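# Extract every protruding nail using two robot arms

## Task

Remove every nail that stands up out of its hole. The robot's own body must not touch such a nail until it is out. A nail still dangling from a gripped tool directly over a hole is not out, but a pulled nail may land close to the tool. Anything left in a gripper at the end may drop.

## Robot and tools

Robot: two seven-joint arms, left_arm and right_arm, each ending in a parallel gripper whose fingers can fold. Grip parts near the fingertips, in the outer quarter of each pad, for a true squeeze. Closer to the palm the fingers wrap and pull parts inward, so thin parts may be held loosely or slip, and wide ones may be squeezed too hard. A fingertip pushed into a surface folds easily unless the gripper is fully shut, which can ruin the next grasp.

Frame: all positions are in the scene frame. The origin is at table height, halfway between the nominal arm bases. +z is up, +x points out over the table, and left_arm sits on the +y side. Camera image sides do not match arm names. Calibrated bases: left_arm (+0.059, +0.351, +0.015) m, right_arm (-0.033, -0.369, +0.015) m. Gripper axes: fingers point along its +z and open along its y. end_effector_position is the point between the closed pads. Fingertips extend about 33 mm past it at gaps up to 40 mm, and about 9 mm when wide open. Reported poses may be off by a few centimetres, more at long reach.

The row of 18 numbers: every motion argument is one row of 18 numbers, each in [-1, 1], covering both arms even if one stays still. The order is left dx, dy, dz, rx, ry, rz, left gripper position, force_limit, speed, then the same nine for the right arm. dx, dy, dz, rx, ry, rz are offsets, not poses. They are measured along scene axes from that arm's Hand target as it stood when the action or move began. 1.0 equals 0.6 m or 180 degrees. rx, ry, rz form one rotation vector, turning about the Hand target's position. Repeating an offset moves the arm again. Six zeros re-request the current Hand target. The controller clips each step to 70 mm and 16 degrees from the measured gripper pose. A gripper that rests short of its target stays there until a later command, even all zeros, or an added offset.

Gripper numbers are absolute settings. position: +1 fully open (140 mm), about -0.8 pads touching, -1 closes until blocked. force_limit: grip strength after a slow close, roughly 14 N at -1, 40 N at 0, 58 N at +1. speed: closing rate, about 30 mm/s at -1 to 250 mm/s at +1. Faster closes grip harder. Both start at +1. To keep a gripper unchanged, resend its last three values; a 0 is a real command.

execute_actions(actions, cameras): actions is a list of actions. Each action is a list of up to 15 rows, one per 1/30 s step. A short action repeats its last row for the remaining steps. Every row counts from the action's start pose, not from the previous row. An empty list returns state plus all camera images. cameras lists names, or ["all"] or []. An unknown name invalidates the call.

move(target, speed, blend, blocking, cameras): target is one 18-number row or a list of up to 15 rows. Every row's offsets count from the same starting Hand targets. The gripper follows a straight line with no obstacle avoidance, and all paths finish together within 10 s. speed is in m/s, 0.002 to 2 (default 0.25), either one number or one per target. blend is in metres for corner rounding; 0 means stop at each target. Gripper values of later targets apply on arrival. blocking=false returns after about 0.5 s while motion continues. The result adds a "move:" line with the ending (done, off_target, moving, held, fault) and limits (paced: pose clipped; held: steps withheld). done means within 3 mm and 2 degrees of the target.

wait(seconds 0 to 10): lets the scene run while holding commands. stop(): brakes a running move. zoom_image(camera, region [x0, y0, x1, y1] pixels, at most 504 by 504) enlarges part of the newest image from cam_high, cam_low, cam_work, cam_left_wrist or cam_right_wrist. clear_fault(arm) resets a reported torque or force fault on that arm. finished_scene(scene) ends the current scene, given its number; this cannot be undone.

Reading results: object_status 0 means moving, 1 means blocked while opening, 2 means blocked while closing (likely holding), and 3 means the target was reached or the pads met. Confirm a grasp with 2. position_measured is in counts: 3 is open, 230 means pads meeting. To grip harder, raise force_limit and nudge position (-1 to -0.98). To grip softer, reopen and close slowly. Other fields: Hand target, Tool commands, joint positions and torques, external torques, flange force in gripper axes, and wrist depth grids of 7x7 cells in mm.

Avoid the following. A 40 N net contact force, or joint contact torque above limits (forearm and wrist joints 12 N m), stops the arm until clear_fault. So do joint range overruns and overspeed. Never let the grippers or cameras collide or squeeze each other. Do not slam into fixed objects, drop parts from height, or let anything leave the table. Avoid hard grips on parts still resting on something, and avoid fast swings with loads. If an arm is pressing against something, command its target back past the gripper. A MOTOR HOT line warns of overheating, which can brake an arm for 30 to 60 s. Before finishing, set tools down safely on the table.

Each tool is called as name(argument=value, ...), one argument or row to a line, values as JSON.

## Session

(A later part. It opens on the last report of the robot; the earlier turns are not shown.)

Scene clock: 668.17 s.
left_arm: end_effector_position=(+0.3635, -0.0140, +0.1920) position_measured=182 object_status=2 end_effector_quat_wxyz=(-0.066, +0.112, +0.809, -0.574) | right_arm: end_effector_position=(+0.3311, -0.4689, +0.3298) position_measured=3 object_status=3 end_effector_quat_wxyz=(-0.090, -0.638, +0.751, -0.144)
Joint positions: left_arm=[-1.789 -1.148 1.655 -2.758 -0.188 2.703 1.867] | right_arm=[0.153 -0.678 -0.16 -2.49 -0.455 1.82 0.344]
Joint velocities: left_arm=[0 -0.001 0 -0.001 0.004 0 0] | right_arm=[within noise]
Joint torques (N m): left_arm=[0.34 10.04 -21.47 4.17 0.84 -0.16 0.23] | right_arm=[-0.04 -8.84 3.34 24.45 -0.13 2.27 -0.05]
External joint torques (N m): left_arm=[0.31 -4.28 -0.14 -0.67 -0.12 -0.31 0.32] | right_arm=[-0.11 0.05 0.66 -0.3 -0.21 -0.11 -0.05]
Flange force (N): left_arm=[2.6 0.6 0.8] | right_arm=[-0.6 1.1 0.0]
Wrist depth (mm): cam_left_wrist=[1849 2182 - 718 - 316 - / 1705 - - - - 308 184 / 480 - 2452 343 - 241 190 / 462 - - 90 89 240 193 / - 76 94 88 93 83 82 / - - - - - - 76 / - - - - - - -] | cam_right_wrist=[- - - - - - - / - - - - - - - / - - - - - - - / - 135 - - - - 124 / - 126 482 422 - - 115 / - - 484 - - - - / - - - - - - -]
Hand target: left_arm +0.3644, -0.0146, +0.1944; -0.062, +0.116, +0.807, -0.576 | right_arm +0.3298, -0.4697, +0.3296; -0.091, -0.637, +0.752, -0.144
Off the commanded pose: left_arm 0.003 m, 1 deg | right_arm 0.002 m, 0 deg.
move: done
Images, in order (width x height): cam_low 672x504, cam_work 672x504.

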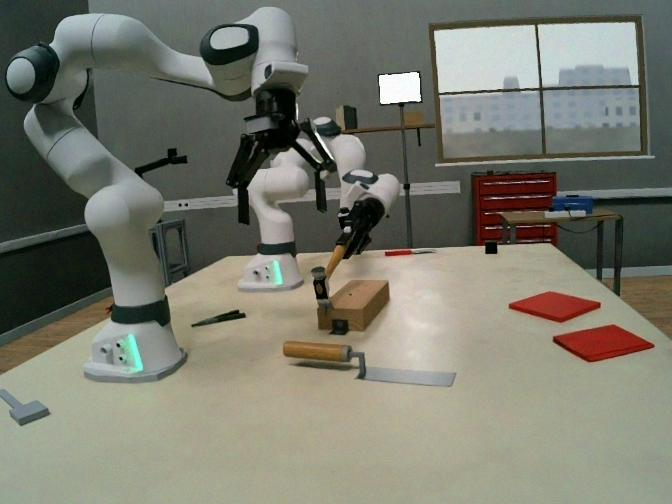

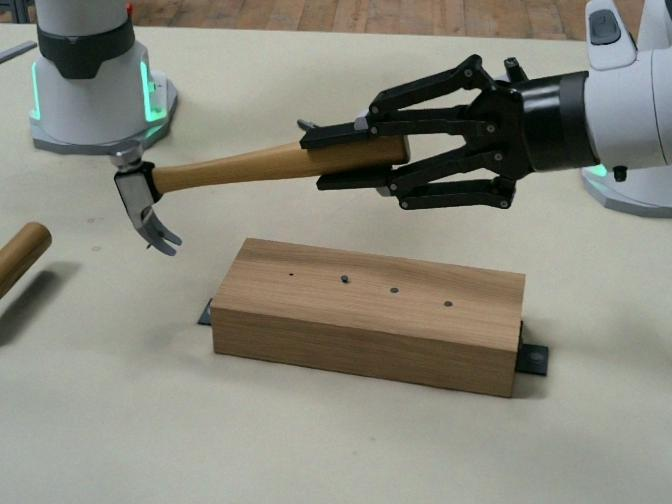

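move(
  target=[
    [0.05, -0.08, 0.08, 0.1,-0.0087,0, -0.98,1,-1, 0,0,0,0,0,0,1,1,1],
    [0.1, -0.2, 0.11, 0.232,-0.0203,0, -0.98,1,-1, 0,0,0,0,0,0,1,1,1],
  ],
  speed=0.15,
  blend=0.02,
  cameras=["cam_work","cam_low"],
)

zoom_image(
  camera="cam_work",
  region=[40, 200, 280, 380],
)

zoom_image(
  camera="cam_low",
  region=[270, 240, 400, 400],
)

Scene clock: 699.97 s.
left_arm: end_effector_position=(+0.4229, -0.1325, +0.2571) position_measured=182 object_status=2 end_effector_quat_wxyz=(-0.074, +0.107, +0.961, -0.245) | right_arm: end_effector_position=(+0.3311, -0.4689, +0.3298) position_measured=3 object_status=3 end_effector_quat_wxyz=(-0.090, -0.638, +0.751, -0.144)
Joint positions: left_arm=[-2.445 -0.141 1.67 -2.106 -0.449 2.254 1.305] | right_arm=[0.153 -0.678 -0.16 -2.49 -0.455 1.82 0.344]
Joint velocities: left_arm=[0 0 0.001 -0.001 0 -0.003 -0.005] | right_arm=[within noise]
Joint torques (N m): left_arm=[-0.59 5.06 -4.35 24.98 -0.14 2.52 -0.3] | right_arm=[-0.03 -8.85 3.35 24.49 -0.13 2.27 -0.09]
External joint torques (N m): left_arm=[-0.57 -2.4 0.17 1.07 -0.48 0.27 -0.25] | right_arm=[-0.06 0.09 0.69 -0.3 -0.21 -0.12 -0.09]
Flange force (N): left_arm=[0.0 0.0 0.0] | right_arm=[-0.6 0.9 -0.1]
Wrist depth (mm): cam_left_wrist=[- - 460 397 - 270 248 / - - 395 - 354 277 253 / 727 - 423 341 329 287 264 / 737 - 453 90 89 362 297 / - 76 94 89 91 82 77 / - - - - - - 75 / - - - 495 - - -] | cam_right_wrist=[- - - - - - - / - - - - - - - / - - - - - - - / - 134 - - - - 128 / - 125 476 416 - - 115 / - - - - - - - / - - - - - - -]
Hand target: left_arm +0.4244, -0.1346, +0.2604; -0.074, +0.104, +0.960, -0.247 | right_arm +0.3298, -0.4697, +0.3296; -0.091, -0.637, +0.752, -0.144
Off the commanded pose: left_arm 0.004 m, 0 deg | right_arm 0.002 m, 0 deg.
move: off_target (left_arm)
Images, in order (width x height): cam_low 672x504, cam_work 672x504.

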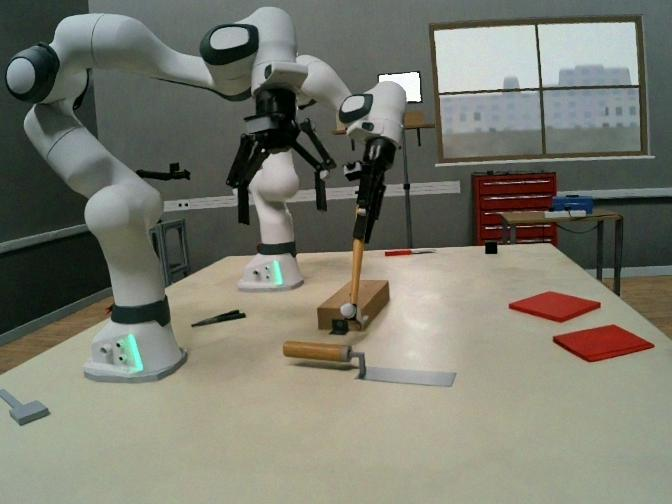

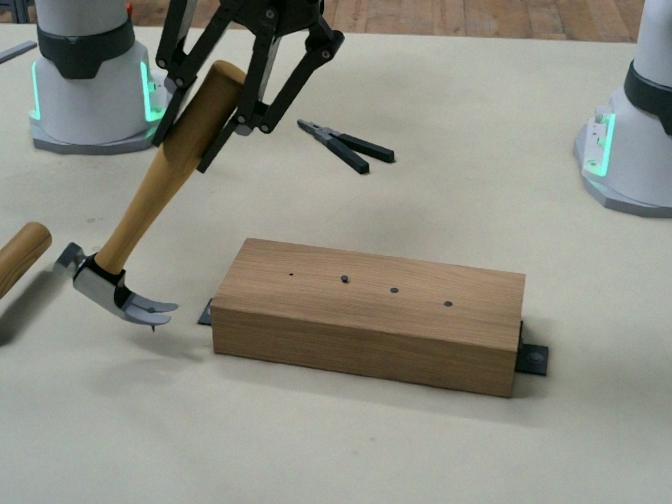

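Scaled by 2.100 from the camera's 672x504 image, which has a finer 960x720 frame.

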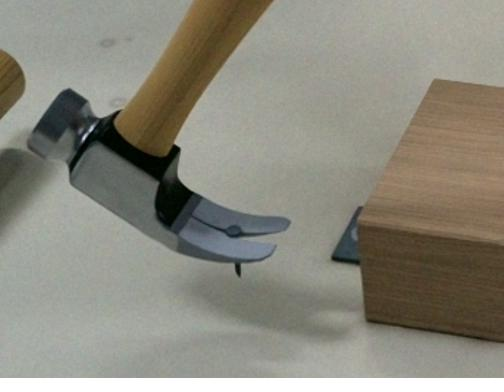

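Scaled by 3.150 from the camera's 672x504 image, which has a finer 960x720 frame.

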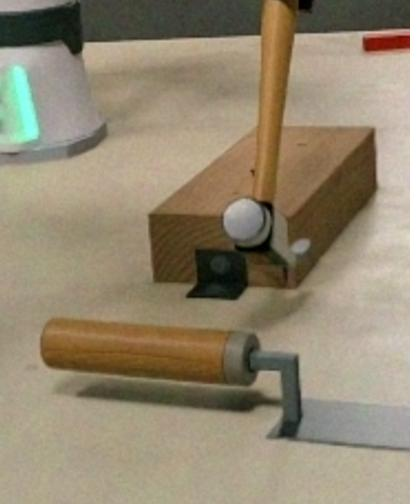

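move(
  target=[0, 0, -0.035, 0,0,0, -0.98,1,-1, 0,0,0,0,0,0,1,1,1],
  speed=0.06,
  cameras=["cam_work","cam_low"],
)

zoom_image(
  camera="cam_work",
  region=[100, 280, 220, 370],
)

zoom_image(
  camera="cam_low",
  region=[310, 260, 400, 360],
)

Scene clock: 713.63 s.
left_arm: end_effector_position=(+0.4211, -0.1318, +0.2362) position_measured=182 object_status=2 end_effector_quat_wxyz=(-0.078, +0.108, +0.961, -0.244) | right_arm: end_effector_position=(+0.3311, -0.4689, +0.3298) position_measured=3 object_status=3 end_effector_quat_wxyz=(-0.090, -0.638, +0.751, -0.144)
Joint positions: left_arm=[-2.539 -0.191 1.753 -2.134 -0.408 2.306 1.294] | right_arm=[0.153 -0.678 -0.16 -2.49 -0.455 1.82 0.344]
Joint torques (N m): left_arm=[-0.56 9.68 -5.15 24.12 -0.15 3.02 -0.19] | right_arm=[-0.08 -8.79 3.33 24.46 -0.12 2.26 -0.08]
External joint torques (N m): left_arm=[-0.55 -1.6 0.8 0.72 -0.56 0.77 -0.15] | right_arm=[-0.01 0.09 0.8 -0.22 -0.19 -0.1 -0.08]
Flange force (N): left_arm=[0.0 0.0 0.0] | right_arm=[-0.8 0.8 -0.3]
Wrist depth (mm): cam_left_wrist=[- 495 - 379 - 254 231 / - - - 380 338 261 236 / 655 582 415 334 344 266 244 / - 590 418 90 89 - - / - 76 94 88 92 82 77 / - - - 462 - - 75 / - - - 462 - - -] | cam_right_wrist=[- - - - - - 427 / - - - - - - - / - - - - - - - / - 134 - - - 144 128 / - 125 475 432 - - 115 / - - - - - - - / - - - 388 - - -]
Hand target: left_arm +0.4244, -0.1346, +0.2394; -0.074, +0.104, +0.960, -0.247 | right_arm +0.3298, -0.4697, +0.3296; -0.091, -0.637, +0.752, -0.144
Off the commanded pose: left_arm 0.005 m, 1 deg | right_arm 0.002 m, 0 deg.
move: off_target (left_arm)
Images, in order (width x height): cam_low 672x504, cam_work 672x504.

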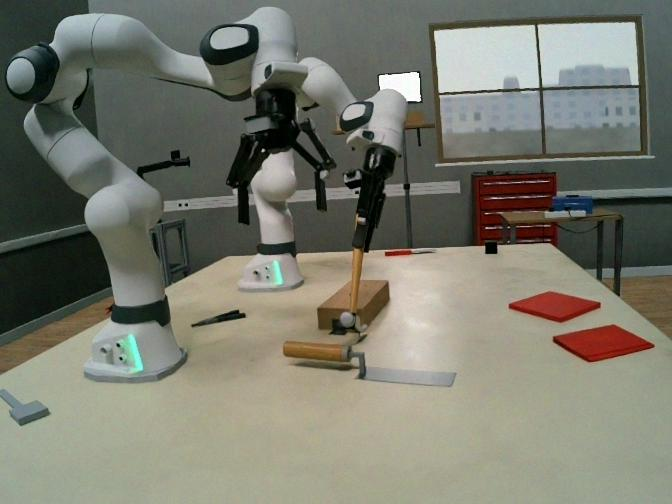

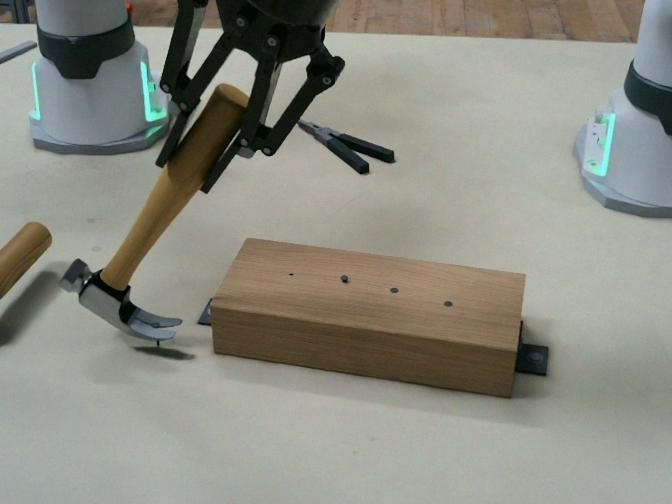

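Scaled by 4.200 from the camera's 672x504 image, which has a finer 960x720 frame.

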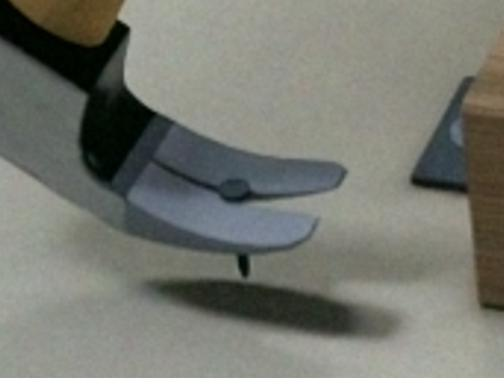

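Scaled by 5.040 from the camera's 672x504 image, which has a finer 960x720 frame.

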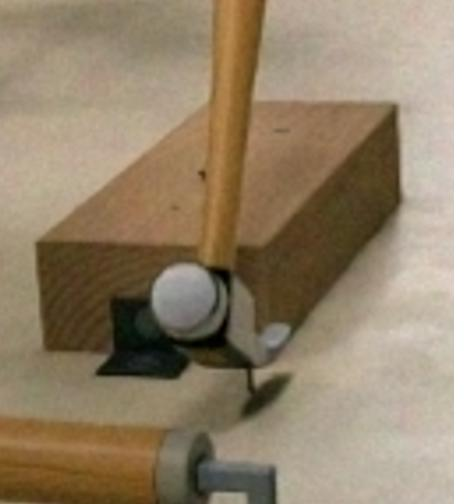

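move(
  target=[0, 0, -0.02, 0,0,0, -0.98,1,-1, 0,0,0,0,0,0,1,1,1],
  speed=0.04,
  cameras=["cam_work","cam_low"],
)

zoom_image(
  camera="cam_work",
  region=[100, 280, 220, 370],
)

zoom_image(
  camera="cam_low",
  region=[310, 260, 400, 360],
)

Scene clock: 722.43 s.
left_arm: end_effector_position=(+0.4215, -0.1320, +0.2248) position_measured=182 object_status=2 end_effector_quat_wxyz=(-0.077, +0.107, +0.961, -0.244) | right_arm: end_effector_position=(+0.3311, -0.4689, +0.3298) position_measured=3 object_status=3 end_effector_quat_wxyz=(-0.090, -0.638, +0.751, -0.144)
Joint positions: left_arm=[-2.586 -0.214 1.797 -2.148 -0.392 2.338 1.292] | right_arm=[0.153 -0.678 -0.16 -2.49 -0.455 1.82 0.344]
Joint velocities: left_arm=[0 -0.001 0.001 0.001 0 0.004 0.001] | right_arm=[within noise]
Joint torques (N m): left_arm=[-0.72 11.56 -5.77 23.68 -0.08 3 -0.2] | right_arm=[-0.04 -8.77 3.31 24.45 -0.12 2.27 -0.08]
External joint torques (N m): left_arm=[-0.74 -1.57 0.79 0.55 -0.53 0.75 -0.15] | right_arm=[-0.01 0.2 0.72 -0.38 -0.19 -0.11 -0.08]
Flange force (N): left_arm=[0.0 0.0 0.0] | right_arm=[-0.9 0.8 0.1]
Wrist depth (mm): cam_left_wrist=[- 478 430 - 331 243 222 / - 506 388 - 330 251 228 / - 523 395 340 264 256 234 / - - 104 90 89 - - / - 77 94 89 91 82 82 / - - - - - - 76 / - - - - - - -] | cam_right_wrist=[- - - - - - - / - - - - - - - / 502 - - - - - - / - 135 - - - - 124 / - 126 480 423 - - 115 / - - 466 - - - - / - - - - - - -]
Hand target: left_arm +0.4244, -0.1346, +0.2274; -0.074, +0.104, +0.960, -0.247 | right_arm +0.3298, -0.4697, +0.3296; -0.091, -0.637, +0.752, -0.144
Off the commanded pose: left_arm 0.005 m, 1 deg | right_arm 0.002 m, 0 deg.
move: off_target (left_arm)
Images, in order (width x height): cam_low 672x504, cam_work 672x504.

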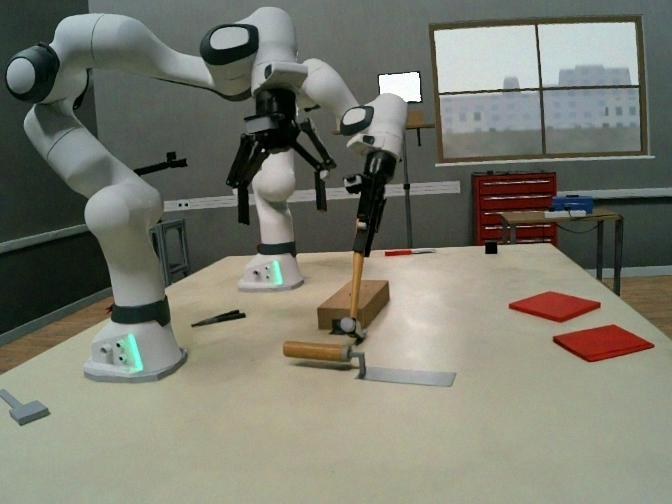

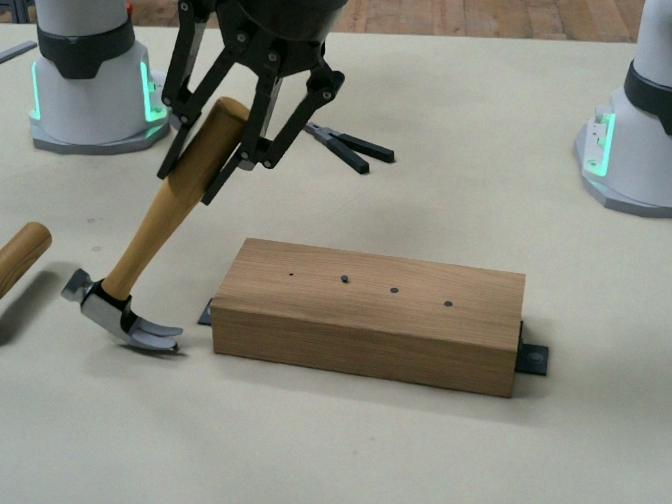

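Scaled by 4.200 from the camera's 672x504 image, which has a finer 960x720 frame.

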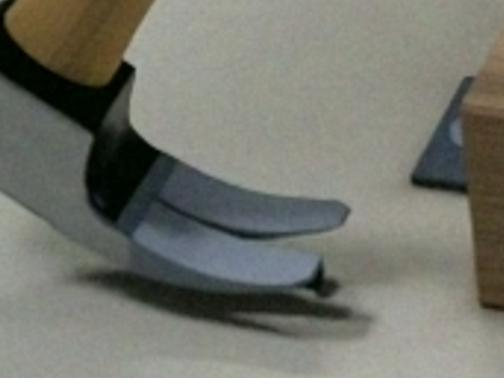

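Scaled by 5.040 from the camera's 672x504 image, which has a finer 960x720 frame.

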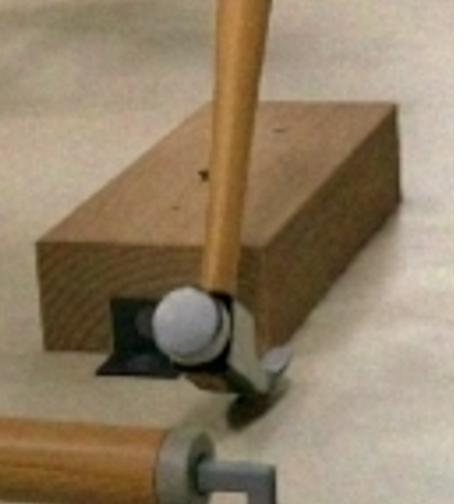

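move(
  target=[0, 0, 0.12, 0,0,0, -0.98,1,-1, 0,0,0,0,0,0,1,1,1],
  speed=0.1,
  cameras=["cam_work","cam_low"],
)

zoom_image(
  camera="cam_work",
  region=[60, 200, 300, 380],
)

Scene clock: 735.40 s.
left_arm: end_effector_position=(+0.4242, -0.1328, +0.2968) position_measured=182 object_status=2 end_effector_quat_wxyz=(-0.077, +0.101, +0.962, -0.243) | right_arm: end_effector_position=(+0.3311, -0.4689, +0.3298) position_measured=3 object_status=3 end_effector_quat_wxyz=(-0.090, -0.638, +0.751, -0.144)
Joint positions: left_arm=[-2.411 0.063 1.71 -2.02 -0.645 2.072 1.384] | right_arm=[0.153 -0.678 -0.16 -2.49 -0.455 1.82 0.344]
Joint velocities: left_arm=[-0.001 -0.001 0.001 0 0 0 0.006] | right_arm=[within noise]
Joint torques (N m): left_arm=[-0.62 1.48 2.53 24.76 -1.5 2.27 0.46] | right_arm=[-0.07 -8.81 3.32 24.51 -0.12 2.26 -0.04]
External joint torques (N m): left_arm=[-0.68 -1.18 0.44 0.25 -1.58 0.14 0.51] | right_arm=[-0.07 0.16 0.72 -0.27 -0.2 -0.12 -0.04]
Flange force (N): left_arm=[0.0 0.0 0.0] | right_arm=[-0.8 0.7 -0.1]
Wrist depth (mm): cam_left_wrist=[702 574 511 469 - 306 281 / 725 618 494 469 - 313 287 / - 657 472 346 355 321 289 / - - - 90 89 - - / - 76 94 88 92 83 77 / - - - - - - 75 / - - - 531 - - -] | cam_right_wrist=[- - - 474 - - - / - - 466 439 - 445 - / - - - 474 - - - / - 135 - - - - 125 / - 126 482 417 - 446 115 / - - - - - 431 - / - - - - - - -]
Hand target: left_arm +0.4244, -0.1346, +0.2994; -0.074, +0.104, +0.960, -0.247 | right_arm +0.3298, -0.4697, +0.3296; -0.091, -0.637, +0.752, -0.144
Off the commanded pose: left_arm 0.003 m, 1 deg | right_arm 0.002 m, 0 deg.
move: done
Images, in order (width x height): cam_low 672x504, cam_work 672x504.

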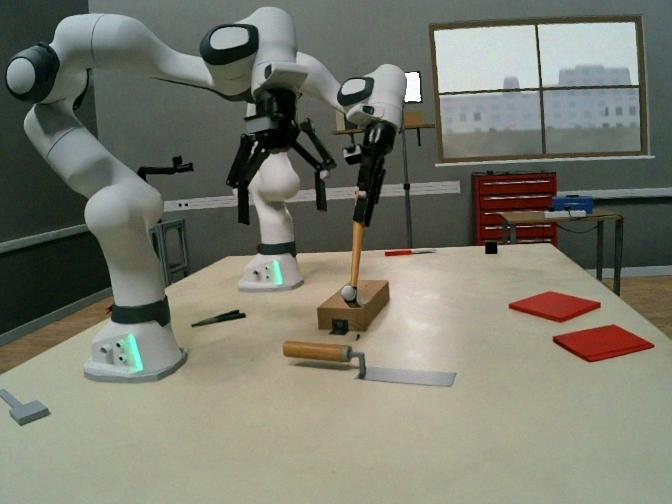

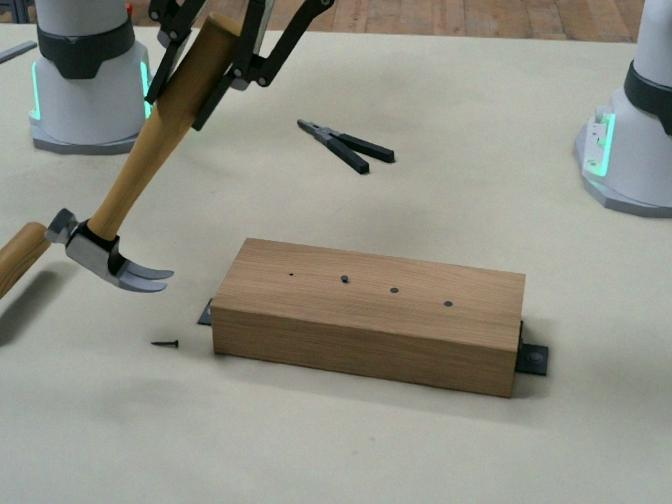

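Scaled by 2.100 from the camera's 672x504 image, which has a finer 960x720 frame.

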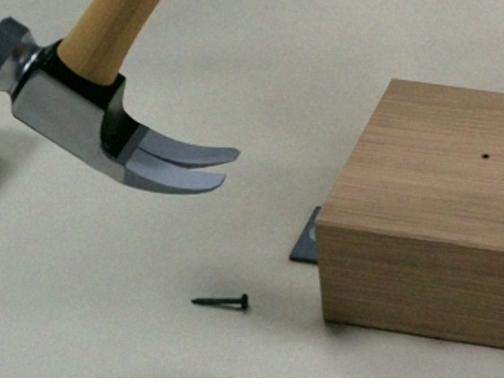

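move(
  target=[
    [-0.033, 0.167, 0.1, -0.1007,0.0088,0, -0.98,1,-1, 0,0,0,0,0,0,1,1,1],
    [-0.069, 0.351, -0.057, -0.2014,0.0176,0, -0.98,1,-1, 0,0,0,0,0,0,1,1,1],
  ],
  speed=[0.15,0.12],
  blend=0.03,
  cameras=["cam_work","cam_left_wrist"],
)

zoom_image(
  camera="cam_left_wrist",
  region=[360, 140, 540, 260],
)

Scene clock: 763.83 s.
left_arm: end_effector_position=(+0.3840, +0.0780, +0.2610) position_measured=182 object_status=2 end_effector_quat_wxyz=(-0.065, +0.109, +0.838, -0.531) | right_arm: end_effector_position=(+0.3311, -0.4689, +0.3298) position_measured=3 object_status=3 end_effector_quat_wxyz=(-0.090, -0.638, +0.751, -0.144)
Joint positions: left_arm=[-2.702 0.263 2.694 -2.603 -1.158 1.636 2.434] | right_arm=[0.153 -0.678 -0.16 -2.49 -0.455 1.82 0.344]
Joint velocities: left_arm=[0.001 0 0 0.001 0 0.001 0.005] | right_arm=[within noise]
Joint torques (N m): left_arm=[-0.55 14.09 3.95 19.65 -2.24 -2.61 0.39] | right_arm=[-0.03 -8.78 3.35 24.49 -0.12 2.25 -0.09]
External joint torques (N m): left_arm=[-0.59 -1.58 0.82 -0.14 -1.16 -1.89 0.48] | right_arm=[-0.04 0.21 0.7 -0.3 -0.19 -0.13 -0.09]
Flange force (N): left_arm=[-0.8 0.9 -1.2] | right_arm=[-0.8 0.6 -0.1]
Wrist depth (mm): cam_left_wrist=[1803 - - 727 - 346 - / 2058 1914 - - 466 305 246 / 503 2039 - 339 372 315 250 / 536 - - 90 89 309 255 / - 77 94 90 91 82 78 / - - - - - - 75 / - - - - - - -] | cam_right_wrist=[- - - - - - - / - - - - - - - / - - 488 - - - - / - 135 495 - - - 121 / - 125 480 416 - - 115 / - - - - 454 - - / - - - - - - -]
Hand target: left_arm +0.3830, +0.0760, +0.2652; -0.064, +0.115, +0.834, -0.536 | right_arm +0.3298, -0.4697, +0.3296; -0.091, -0.637, +0.752, -0.144
Off the commanded pose: left_arm 0.005 m, 1 deg | right_arm 0.002 m, 0 deg.
move: off_target (left_arm)
camera_calibration:
cam_left_wrist: T_world_to_cam=[[0.118897, 0.400462, -0.908567, 0.171728], [0.983008, 0.0814107, 0.164521, -0.427525], [0.139852, -0.91269, -0.383978, 0.261805], [0, 0, 0, 1]] pos_world=[0.363229, 0.204981, 0.326891]
Images, in order (width x height): cam_work 672x504, cam_left_wrist 672x504.

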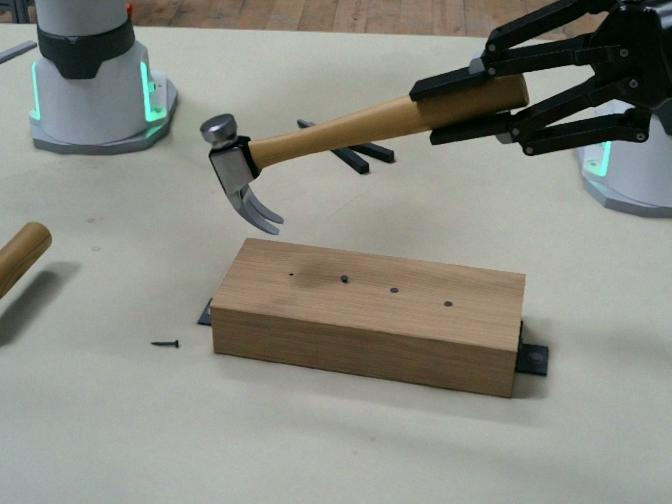

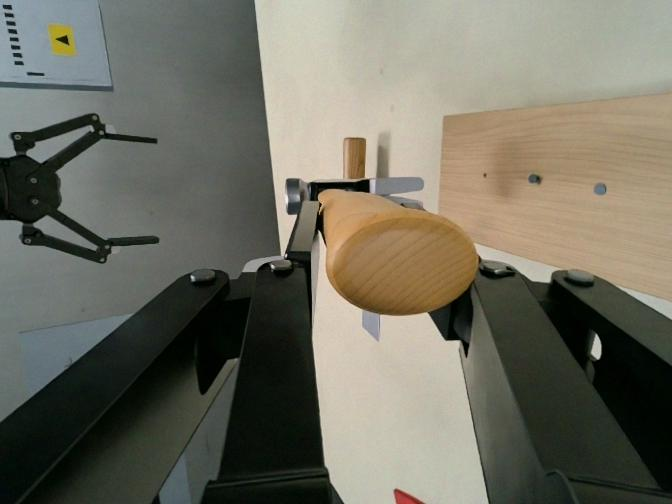

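Scaled by 2.800 from the camera's 672x504 image, which has a finer 960x720 frame.

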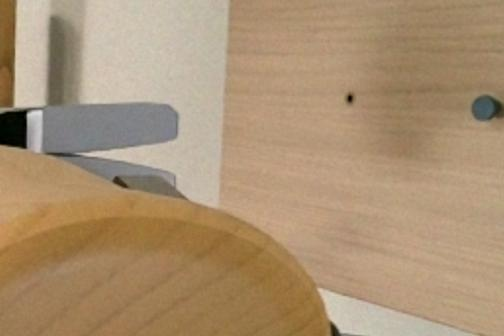

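move(
  target=[0, -0.007, 0.01, 0.0719,-0.0063,0, -0.98,1,-1, 0,0,0,0,0,0,1,1,1],
  speed=0.1,
  cameras=["cam_work","cam_left_wrist","cam_high"],
)

zoom_image(
  camera="cam_left_wrist",
  region=[360, 140, 540, 260],
)

zoom_image(
  camera="cam_work",
  region=[240, 200, 420, 335],
)

Scene clock: 785.97 s.
left_arm: end_effector_position=(+0.3815, +0.0727, +0.2679) position_measured=182 object_status=2 end_effector_quat_wxyz=(-0.069, +0.115, +0.890, -0.436) | right_arm: end_effector_position=(+0.3311, -0.4689, +0.3298) position_measured=3 object_status=3 end_effector_quat_wxyz=(-0.090, -0.638, +0.751, -0.144)
Joint positions: left_arm=[-2.713 0.418 2.613 -2.572 -1.087 1.683 2.25] | right_arm=[0.153 -0.678 -0.16 -2.49 -0.455 1.82 0.344]
Joint velocities: left_arm=[0 0.001 0 0.001 0 0.001 -0.006] | right_arm=[within noise]
Joint torques (N m): left_arm=[-0.05 11.32 6.15 21.7 -2.07 -0.74 -0.23] | right_arm=[-0.02 -8.83 3.31 24.51 -0.11 2.26 -0.06]
External joint torques (N m): left_arm=[-0.01 -0.53 0.64 0.13 -1.18 -0.89 -0.15] | right_arm=[-0.01 0.11 0.7 -0.25 -0.19 -0.11 -0.06]
Flange force (N): left_arm=[0.3 -1.4 -0.7] | right_arm=[-0.8 0.8 -0.2]
Wrist depth (mm): cam_left_wrist=[- 2249 - - - 328 297 / - - - - 402 300 253 / - - - 337 359 302 254 / 1931 - - 90 89 303 256 / - 76 94 89 93 82 78 / - - - - - - 75 / - - - - - - -] | cam_right_wrist=[- 488 - - - - - / - 491 - - - - - / - - - 469 - - - / - 135 - - - 445 124 / - 126 478 468 - - 115 / - - - - - - - / - - - - - - -]
Hand target: left_arm +0.3830, +0.0718, +0.2712; -0.069, +0.113, +0.889, -0.438 | right_arm +0.3298, -0.4697, +0.3296; -0.091, -0.637, +0.752, -0.144
Off the commanded pose: left_arm 0.004 m, 0 deg | right_arm 0.002 m, 0 deg.
move: off_target (left_arm)
camera_calibration:
cam_left_wrist: T_world_to_cam=[[0.14943, 0.58178, -0.799501, 0.126446], [0.978889, 0.0269946, 0.202602, -0.430376], [0.139452, -0.812898, -0.565465, 0.301547], [0, 0, 0, 1]] pos_world=[0.360344, 0.183181, 0.358803]
Images, in order (width x height): cam_high 672x504, cam_work 672x504, cam_left_wrist 672x504.

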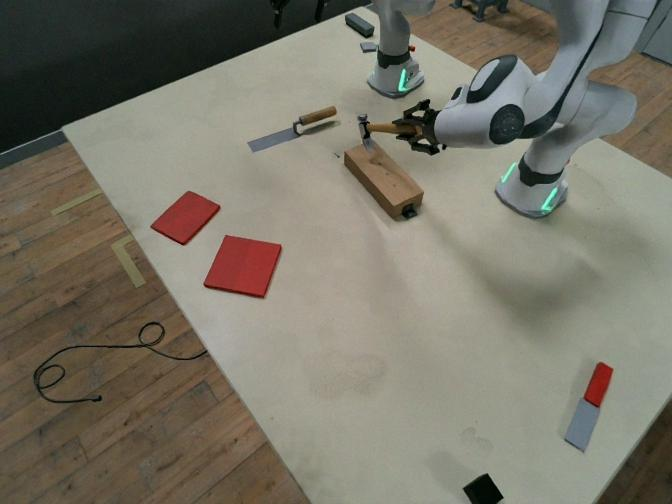

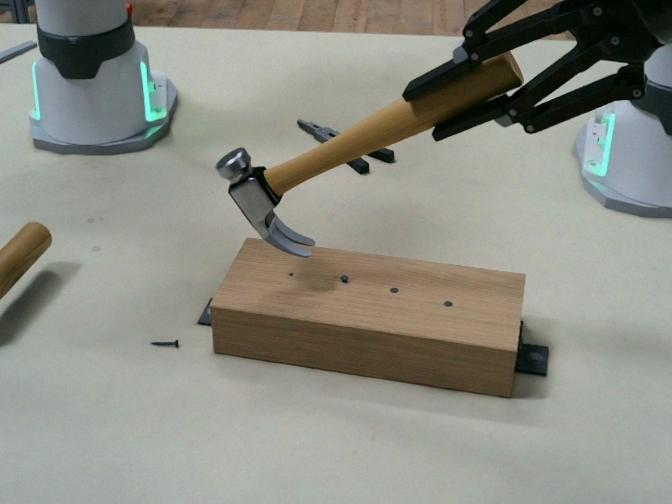

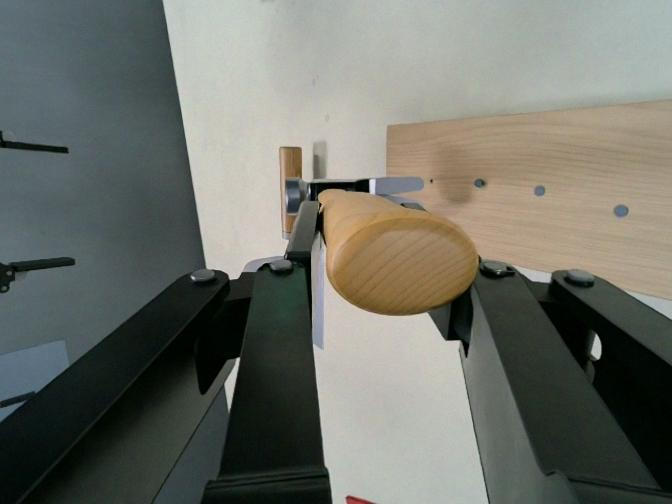

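Scaled by 2.800 from the camera's 672x504 image, which has a finer 960x720 frame.

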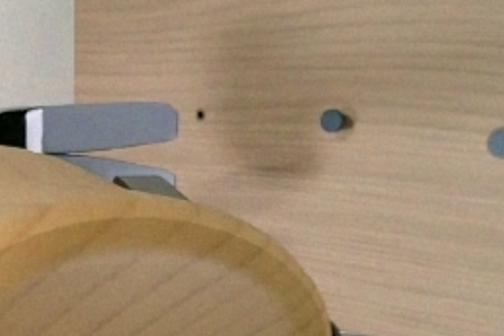

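Scaled by 2.800 from the camera's 672x504 image, which has a finer 960x720 frame.

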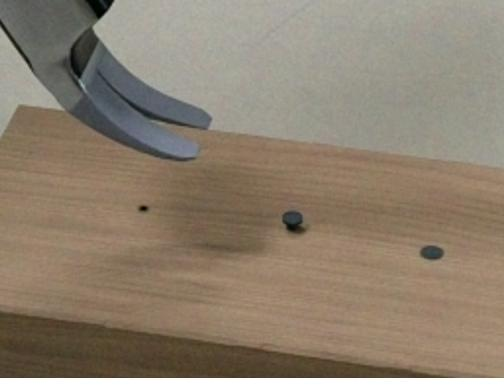

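move(
  target=[-0.0095, 0.0267, -0.035, 0,0,0, -0.98,1,-1, 0,0,0,0,0,0,1,1,1],
  speed=0.05,
  cameras=["cam_work","cam_left_wrist"],
)

zoom_image(
  camera="cam_left_wrist",
  region=[380, 140, 500, 230],
)

zoom_image(
  camera="cam_work",
  region=[270, 210, 390, 300],
)

Scene clock: 809.00 s.
left_arm: end_effector_position=(+0.3769, +0.0887, +0.2483) position_measured=182 object_status=2 end_effector_quat_wxyz=(-0.071, +0.108, +0.891, -0.434) | right_arm: end_effector_position=(+0.3311, -0.4689, +0.3298) position_measured=3 object_status=3 end_effector_quat_wxyz=(-0.090, -0.638, +0.751, -0.144)
Joint positions: left_arm=[-2.703 0.402 2.628 -2.609 -1.069 1.705 2.287] | right_arm=[0.153 -0.678 -0.16 -2.49 -0.455 1.82 0.344]
Joint velocities: left_arm=[-0.001 -0.001 0.001 -0.001 0 0 0.005] | right_arm=[within noise]
Joint torques (N m): left_arm=[-0.35 10.59 6.17 20.39 -1.91 -0.92 0.3] | right_arm=[-0.09 -8.81 3.34 24.46 -0.12 2.25 -0.05]
External joint torques (N m): left_arm=[-0.28 -1.55 1.17 -0.74 -1.11 -1 0.38] | right_arm=[-0.07 0.24 0.74 -0.35 -0.19 -0.12 -0.05]
Flange force (N): left_arm=[0.2 1.9 0.0] | right_arm=[-0.9 0.6 0.0]
Wrist depth (mm): cam_left_wrist=[- 2002 - 487 372 324 281 / - - - - 397 287 243 / - - 776 337 337 281 236 / - - 852 90 89 287 241 / - 77 94 88 91 82 82 / - - - - - - 75 / - - - 634 - - -] | cam_right_wrist=[513 480 - - - - - / - - - - - 437 - / - - - - - - - / - 135 - - - - 124 / - 126 478 415 - - 115 / - - - - - - - / - - - - - - -]
Hand target: left_arm +0.3773, +0.0878, +0.2502; -0.069, +0.113, +0.889, -0.438 | right_arm +0.3298, -0.4697, +0.3296; -0.091, -0.637, +0.752, -0.144
Off the commanded pose: left_arm 0.002 m, 1 deg | right_arm 0.002 m, 0 deg.
move: done
camera_calibration:
cam_left_wrist: T_world_to_cam=[[0.13669, 0.588381, -0.796946, 0.105661], [0.980162, 0.0362238, 0.194859, -0.421823], [0.14352, -0.807772, -0.571757, 0.303637], [0, 0, 0, 1]] pos_world=[0.355434, 0.198381, 0.340009]
Images, in order (width x height): cam_work 672x504, cam_left_wrist 672x504.

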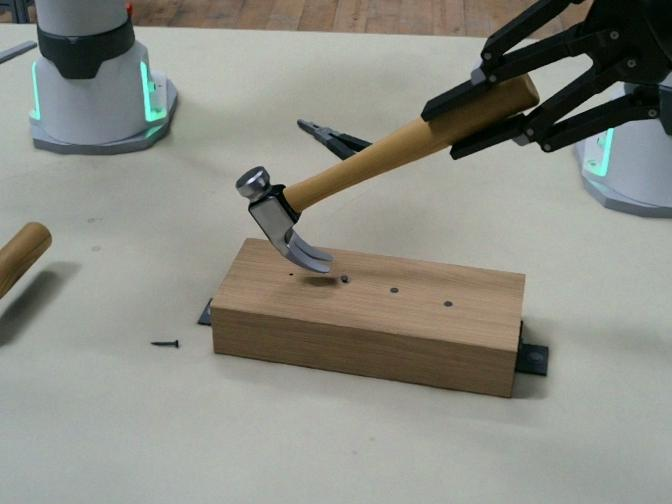

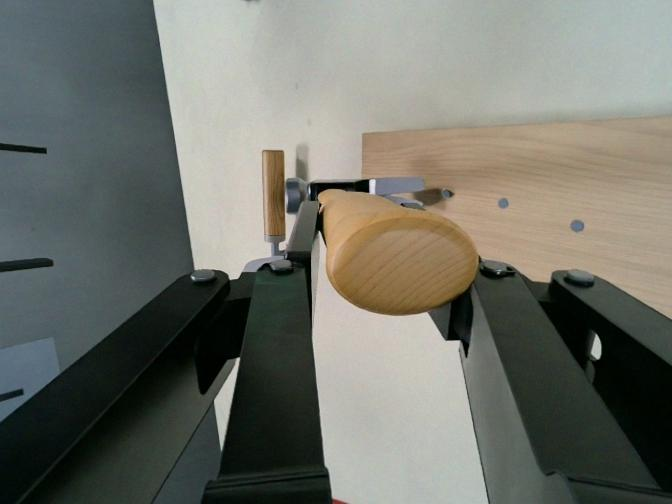

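Scaled by 4.200 from the camera's 672x504 image, which has a finer 960x720 frame.

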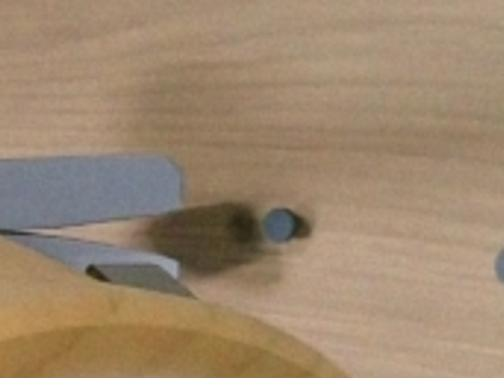

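Scaled by 4.200 from the camera's 672x504 image, which has a finer 960x720 frame.

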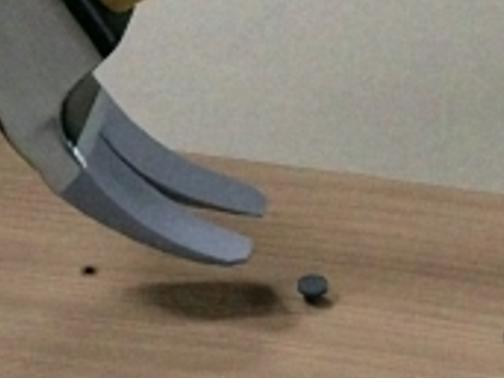

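move(
  target=[-0.001, 0.002, -0.010, 0,0,0, -0.98,1,-1, 0,0,0,0,0,0,1,1,1],
  speed=0.03,
  cameras=["cam_work","cam_left_wrist"],
)

zoom_image(
  camera="cam_left_wrist",
  region=[380, 140, 500, 230],
)

zoom_image(
  camera="cam_work",
  region=[270, 210, 390, 300],
)

Scene clock: 822.13 s.
left_arm: end_effector_position=(+0.3765, +0.0904, +0.2424) position_measured=182 object_status=2 end_effector_quat_wxyz=(-0.071, +0.108, +0.891, -0.435) | right_arm: end_effector_position=(+0.3311, -0.4689, +0.3298) position_measured=3 object_status=3 end_effector_quat_wxyz=(-0.090, -0.638, +0.751, -0.144)
Joint positions: left_arm=[-2.704 0.391 2.628 -2.617 -1.069 1.718 2.299] | right_arm=[0.153 -0.678 -0.16 -2.49 -0.455 1.82 0.344]
Joint velocities: left_arm=[-0.001 0 0.001 0.001 0 0.003 0.006] | right_arm=[within noise]
Joint torques (N m): left_arm=[-0.49 10.8 5.5 20.13 -1.96 -0.8 0.43] | right_arm=[-0.08 -8.85 3.32 24.48 -0.12 2.26 -0.09]
External joint torques (N m): left_arm=[-0.53 -1.46 0.58 -0.79 -1.19 -0.88 0.51] | right_arm=[-0.05 0.08 0.71 -0.31 -0.2 -0.12 -0.09]
Flange force (N): left_arm=[0.0 1.8 1.8] | right_arm=[-0.7 1.0 -0.1]
Wrist depth (mm): cam_left_wrist=[- - 718 - 385 314 264 / - - 779 - 384 334 241 / - 2372 - 339 336 274 233 / 1834 - - 90 89 280 237 / - 77 94 88 91 82 82 / - - - 640 - - 76 / - - - 631 - - -] | cam_right_wrist=[- - - - - - - / - - - - - - - / - - - - - - - / - 134 - - - - 121 / - 125 482 404 - - 115 / - - - - - - - / - - - - - - -]
Hand target: left_arm +0.3767, +0.0890, +0.2442; -0.069, +0.113, +0.889, -0.438 | right_arm +0.3298, -0.4697, +0.3296; -0.091, -0.637, +0.752, -0.144
Off the commanded pose: left_arm 0.002 m, 1 deg | right_arm 0.002 m, 0 deg.
move: done
camera_calibration:
cam_left_wrist: T_world_to_cam=[[0.136381, 0.588274, -0.797079, 0.100202], [0.980103, 0.0370059, 0.195009, -0.42043], [0.144215, -0.807815, -0.571522, 0.301392], [0, 0, 0, 1]] pos_world=[0.354934, 0.200081, 0.334108]
Images, in order (width x height): cam_work 672x504, cam_left_wrist 672x504.

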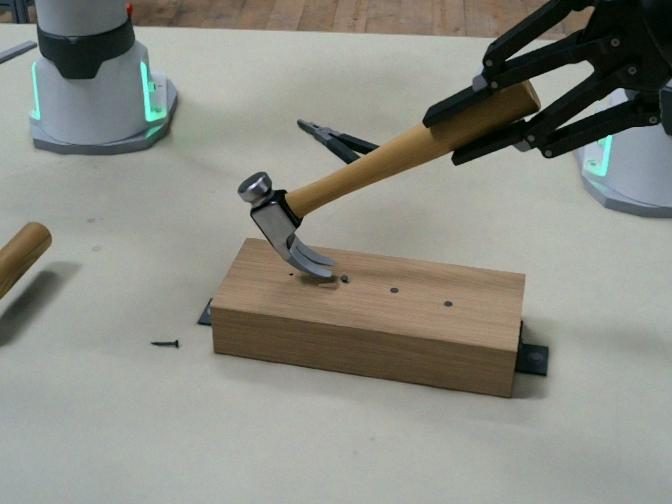

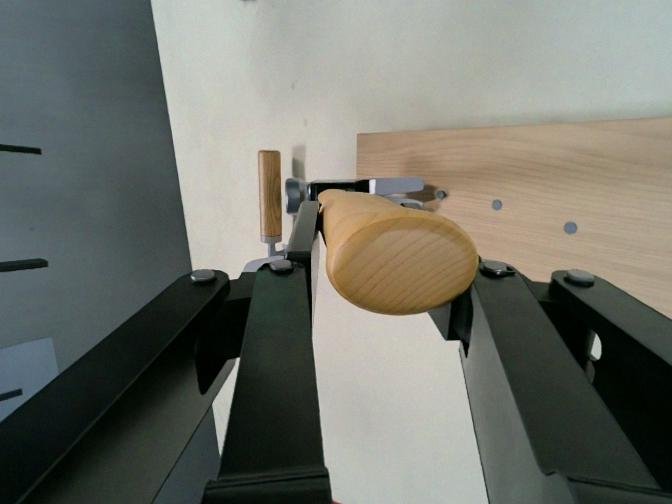

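Scaled by 4.200 from the camera's 672x504 image, which has a finer 960x720 frame.

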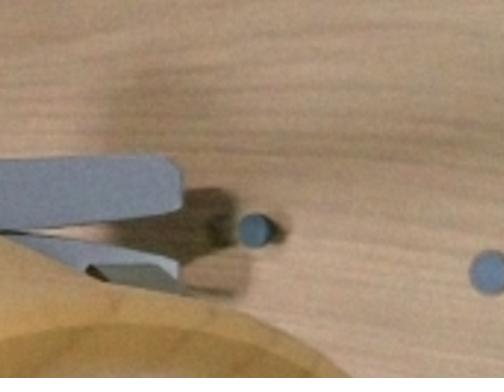

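Scaled by 4.200 from the camera's 672x504 image, which has a finer 960x720 frame.

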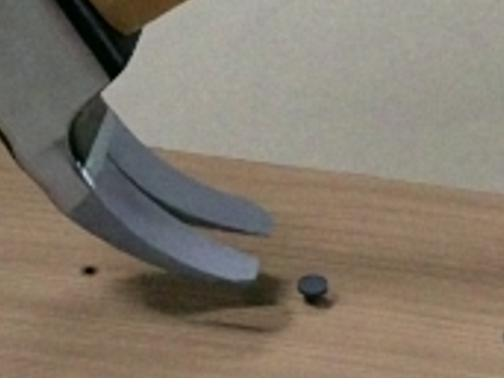

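move(
  target=[0, 0.004, -0.008, 0,0,0, -0.98,1,-1, 0,0,0,0,0,0,1,1,1],
  speed=0.03,
  cameras=["cam_work","cam_left_wrist"],
)

zoom_image(
  camera="cam_left_wrist",
  region=[380, 140, 500, 230],
)

zoom_image(
  camera="cam_work",
  region=[270, 210, 390, 300],
)

Scene clock: 827.73 s.
left_arm: end_effector_position=(+0.3762, +0.0921, +0.2376) position_measured=182 object_status=2 end_effector_quat_wxyz=(-0.071, +0.109, +0.891, -0.435) | right_arm: end_effector_position=(+0.3311, -0.4689, +0.3298) position_measured=3 object_status=3 end_effector_quat_wxyz=(-0.090, -0.638, +0.751, -0.144)
Joint positions: left_arm=[-2.704 0.381 2.629 -2.621 -1.067 1.727 2.31] | right_arm=[0.153 -0.678 -0.16 -2.49 -0.455 1.82 0.344]
Joint velocities: left_arm=[0 -0.001 -0.001 0 0.001 0.003 0.005] | right_arm=[within noise]
Joint torques (N m): left_arm=[-0.1 11.01 5.71 19.94 -1.79 -0.69 0.4] | right_arm=[-0.08 -8.82 3.3 24.5 -0.12 2.26 -0.09]
External joint torques (N m): left_arm=[-0.09 -1.5 0.99 -0.85 -1.04 -0.74 0.48] | right_arm=[-0.1 0.09 0.66 -0.24 -0.21 -0.12 -0.09]
Flange force (N): left_arm=[0.0 2.6 0.8] | right_arm=[-0.5 0.8 -0.2]
Wrist depth (mm): cam_left_wrist=[- 996 - - - 302 270 / 1897 - 688 558 361 292 258 / - - - 346 330 270 228 / 1914 - - 90 89 273 231 / - 76 94 92 91 82 82 / - - - - - - 75 / - - - - - - -] | cam_right_wrist=[- - - - 466 - - / - - - - 457 448 - / - - - - - 441 - / - 135 455 - - - 123 / - 126 482 419 - - 115 / - - - - - - - / - - 508 - - 449 -]
Hand target: left_arm +0.3767, +0.0914, +0.2394; -0.069, +0.113, +0.889, -0.438 | right_arm +0.3298, -0.4697, +0.3296; -0.091, -0.637, +0.752, -0.144
Off the commanded pose: left_arm 0.002 m, 1 deg | right_arm 0.002 m, 0 deg.
move: done
camera_calibration:
cam_left_wrist: T_world_to_cam=[[0.137235, 0.588001, -0.797133, 0.095173], [0.98016, 0.0355773, 0.194989, -0.419087], [0.143013, -0.808078, -0.571452, 0.300507], [0, 0, 0, 1]] pos_world=[0.354735, 0.201781, 0.329308]
Images, in order (width x height): cam_work 672x504, cam_left_wrist 672x504.

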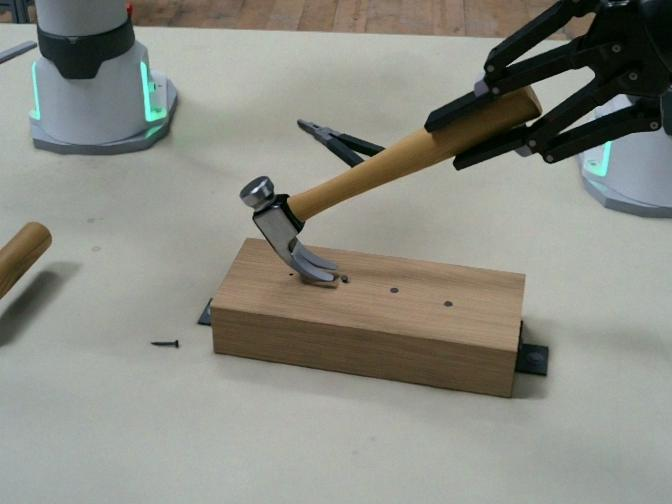

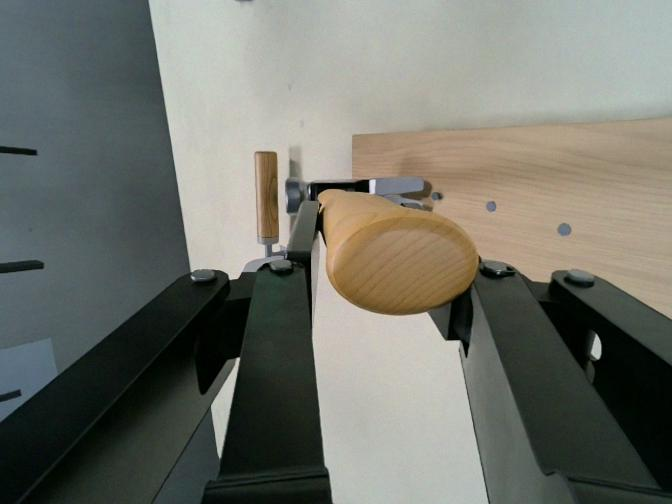

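Scaled by 4.200 from the camera's 672x504 image, which has a finer 960x720 frame.

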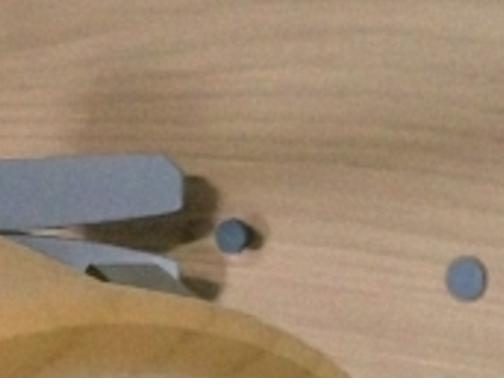

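Scaled by 4.200 from the camera's 672x504 image, which has a finer 960x720 frame.

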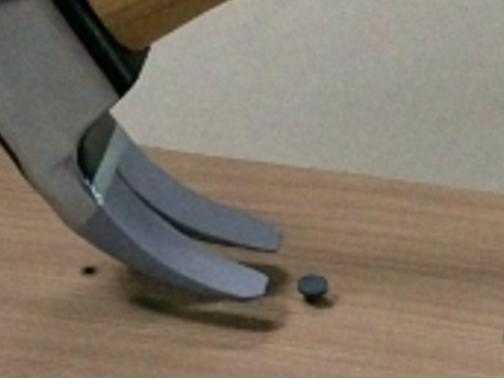

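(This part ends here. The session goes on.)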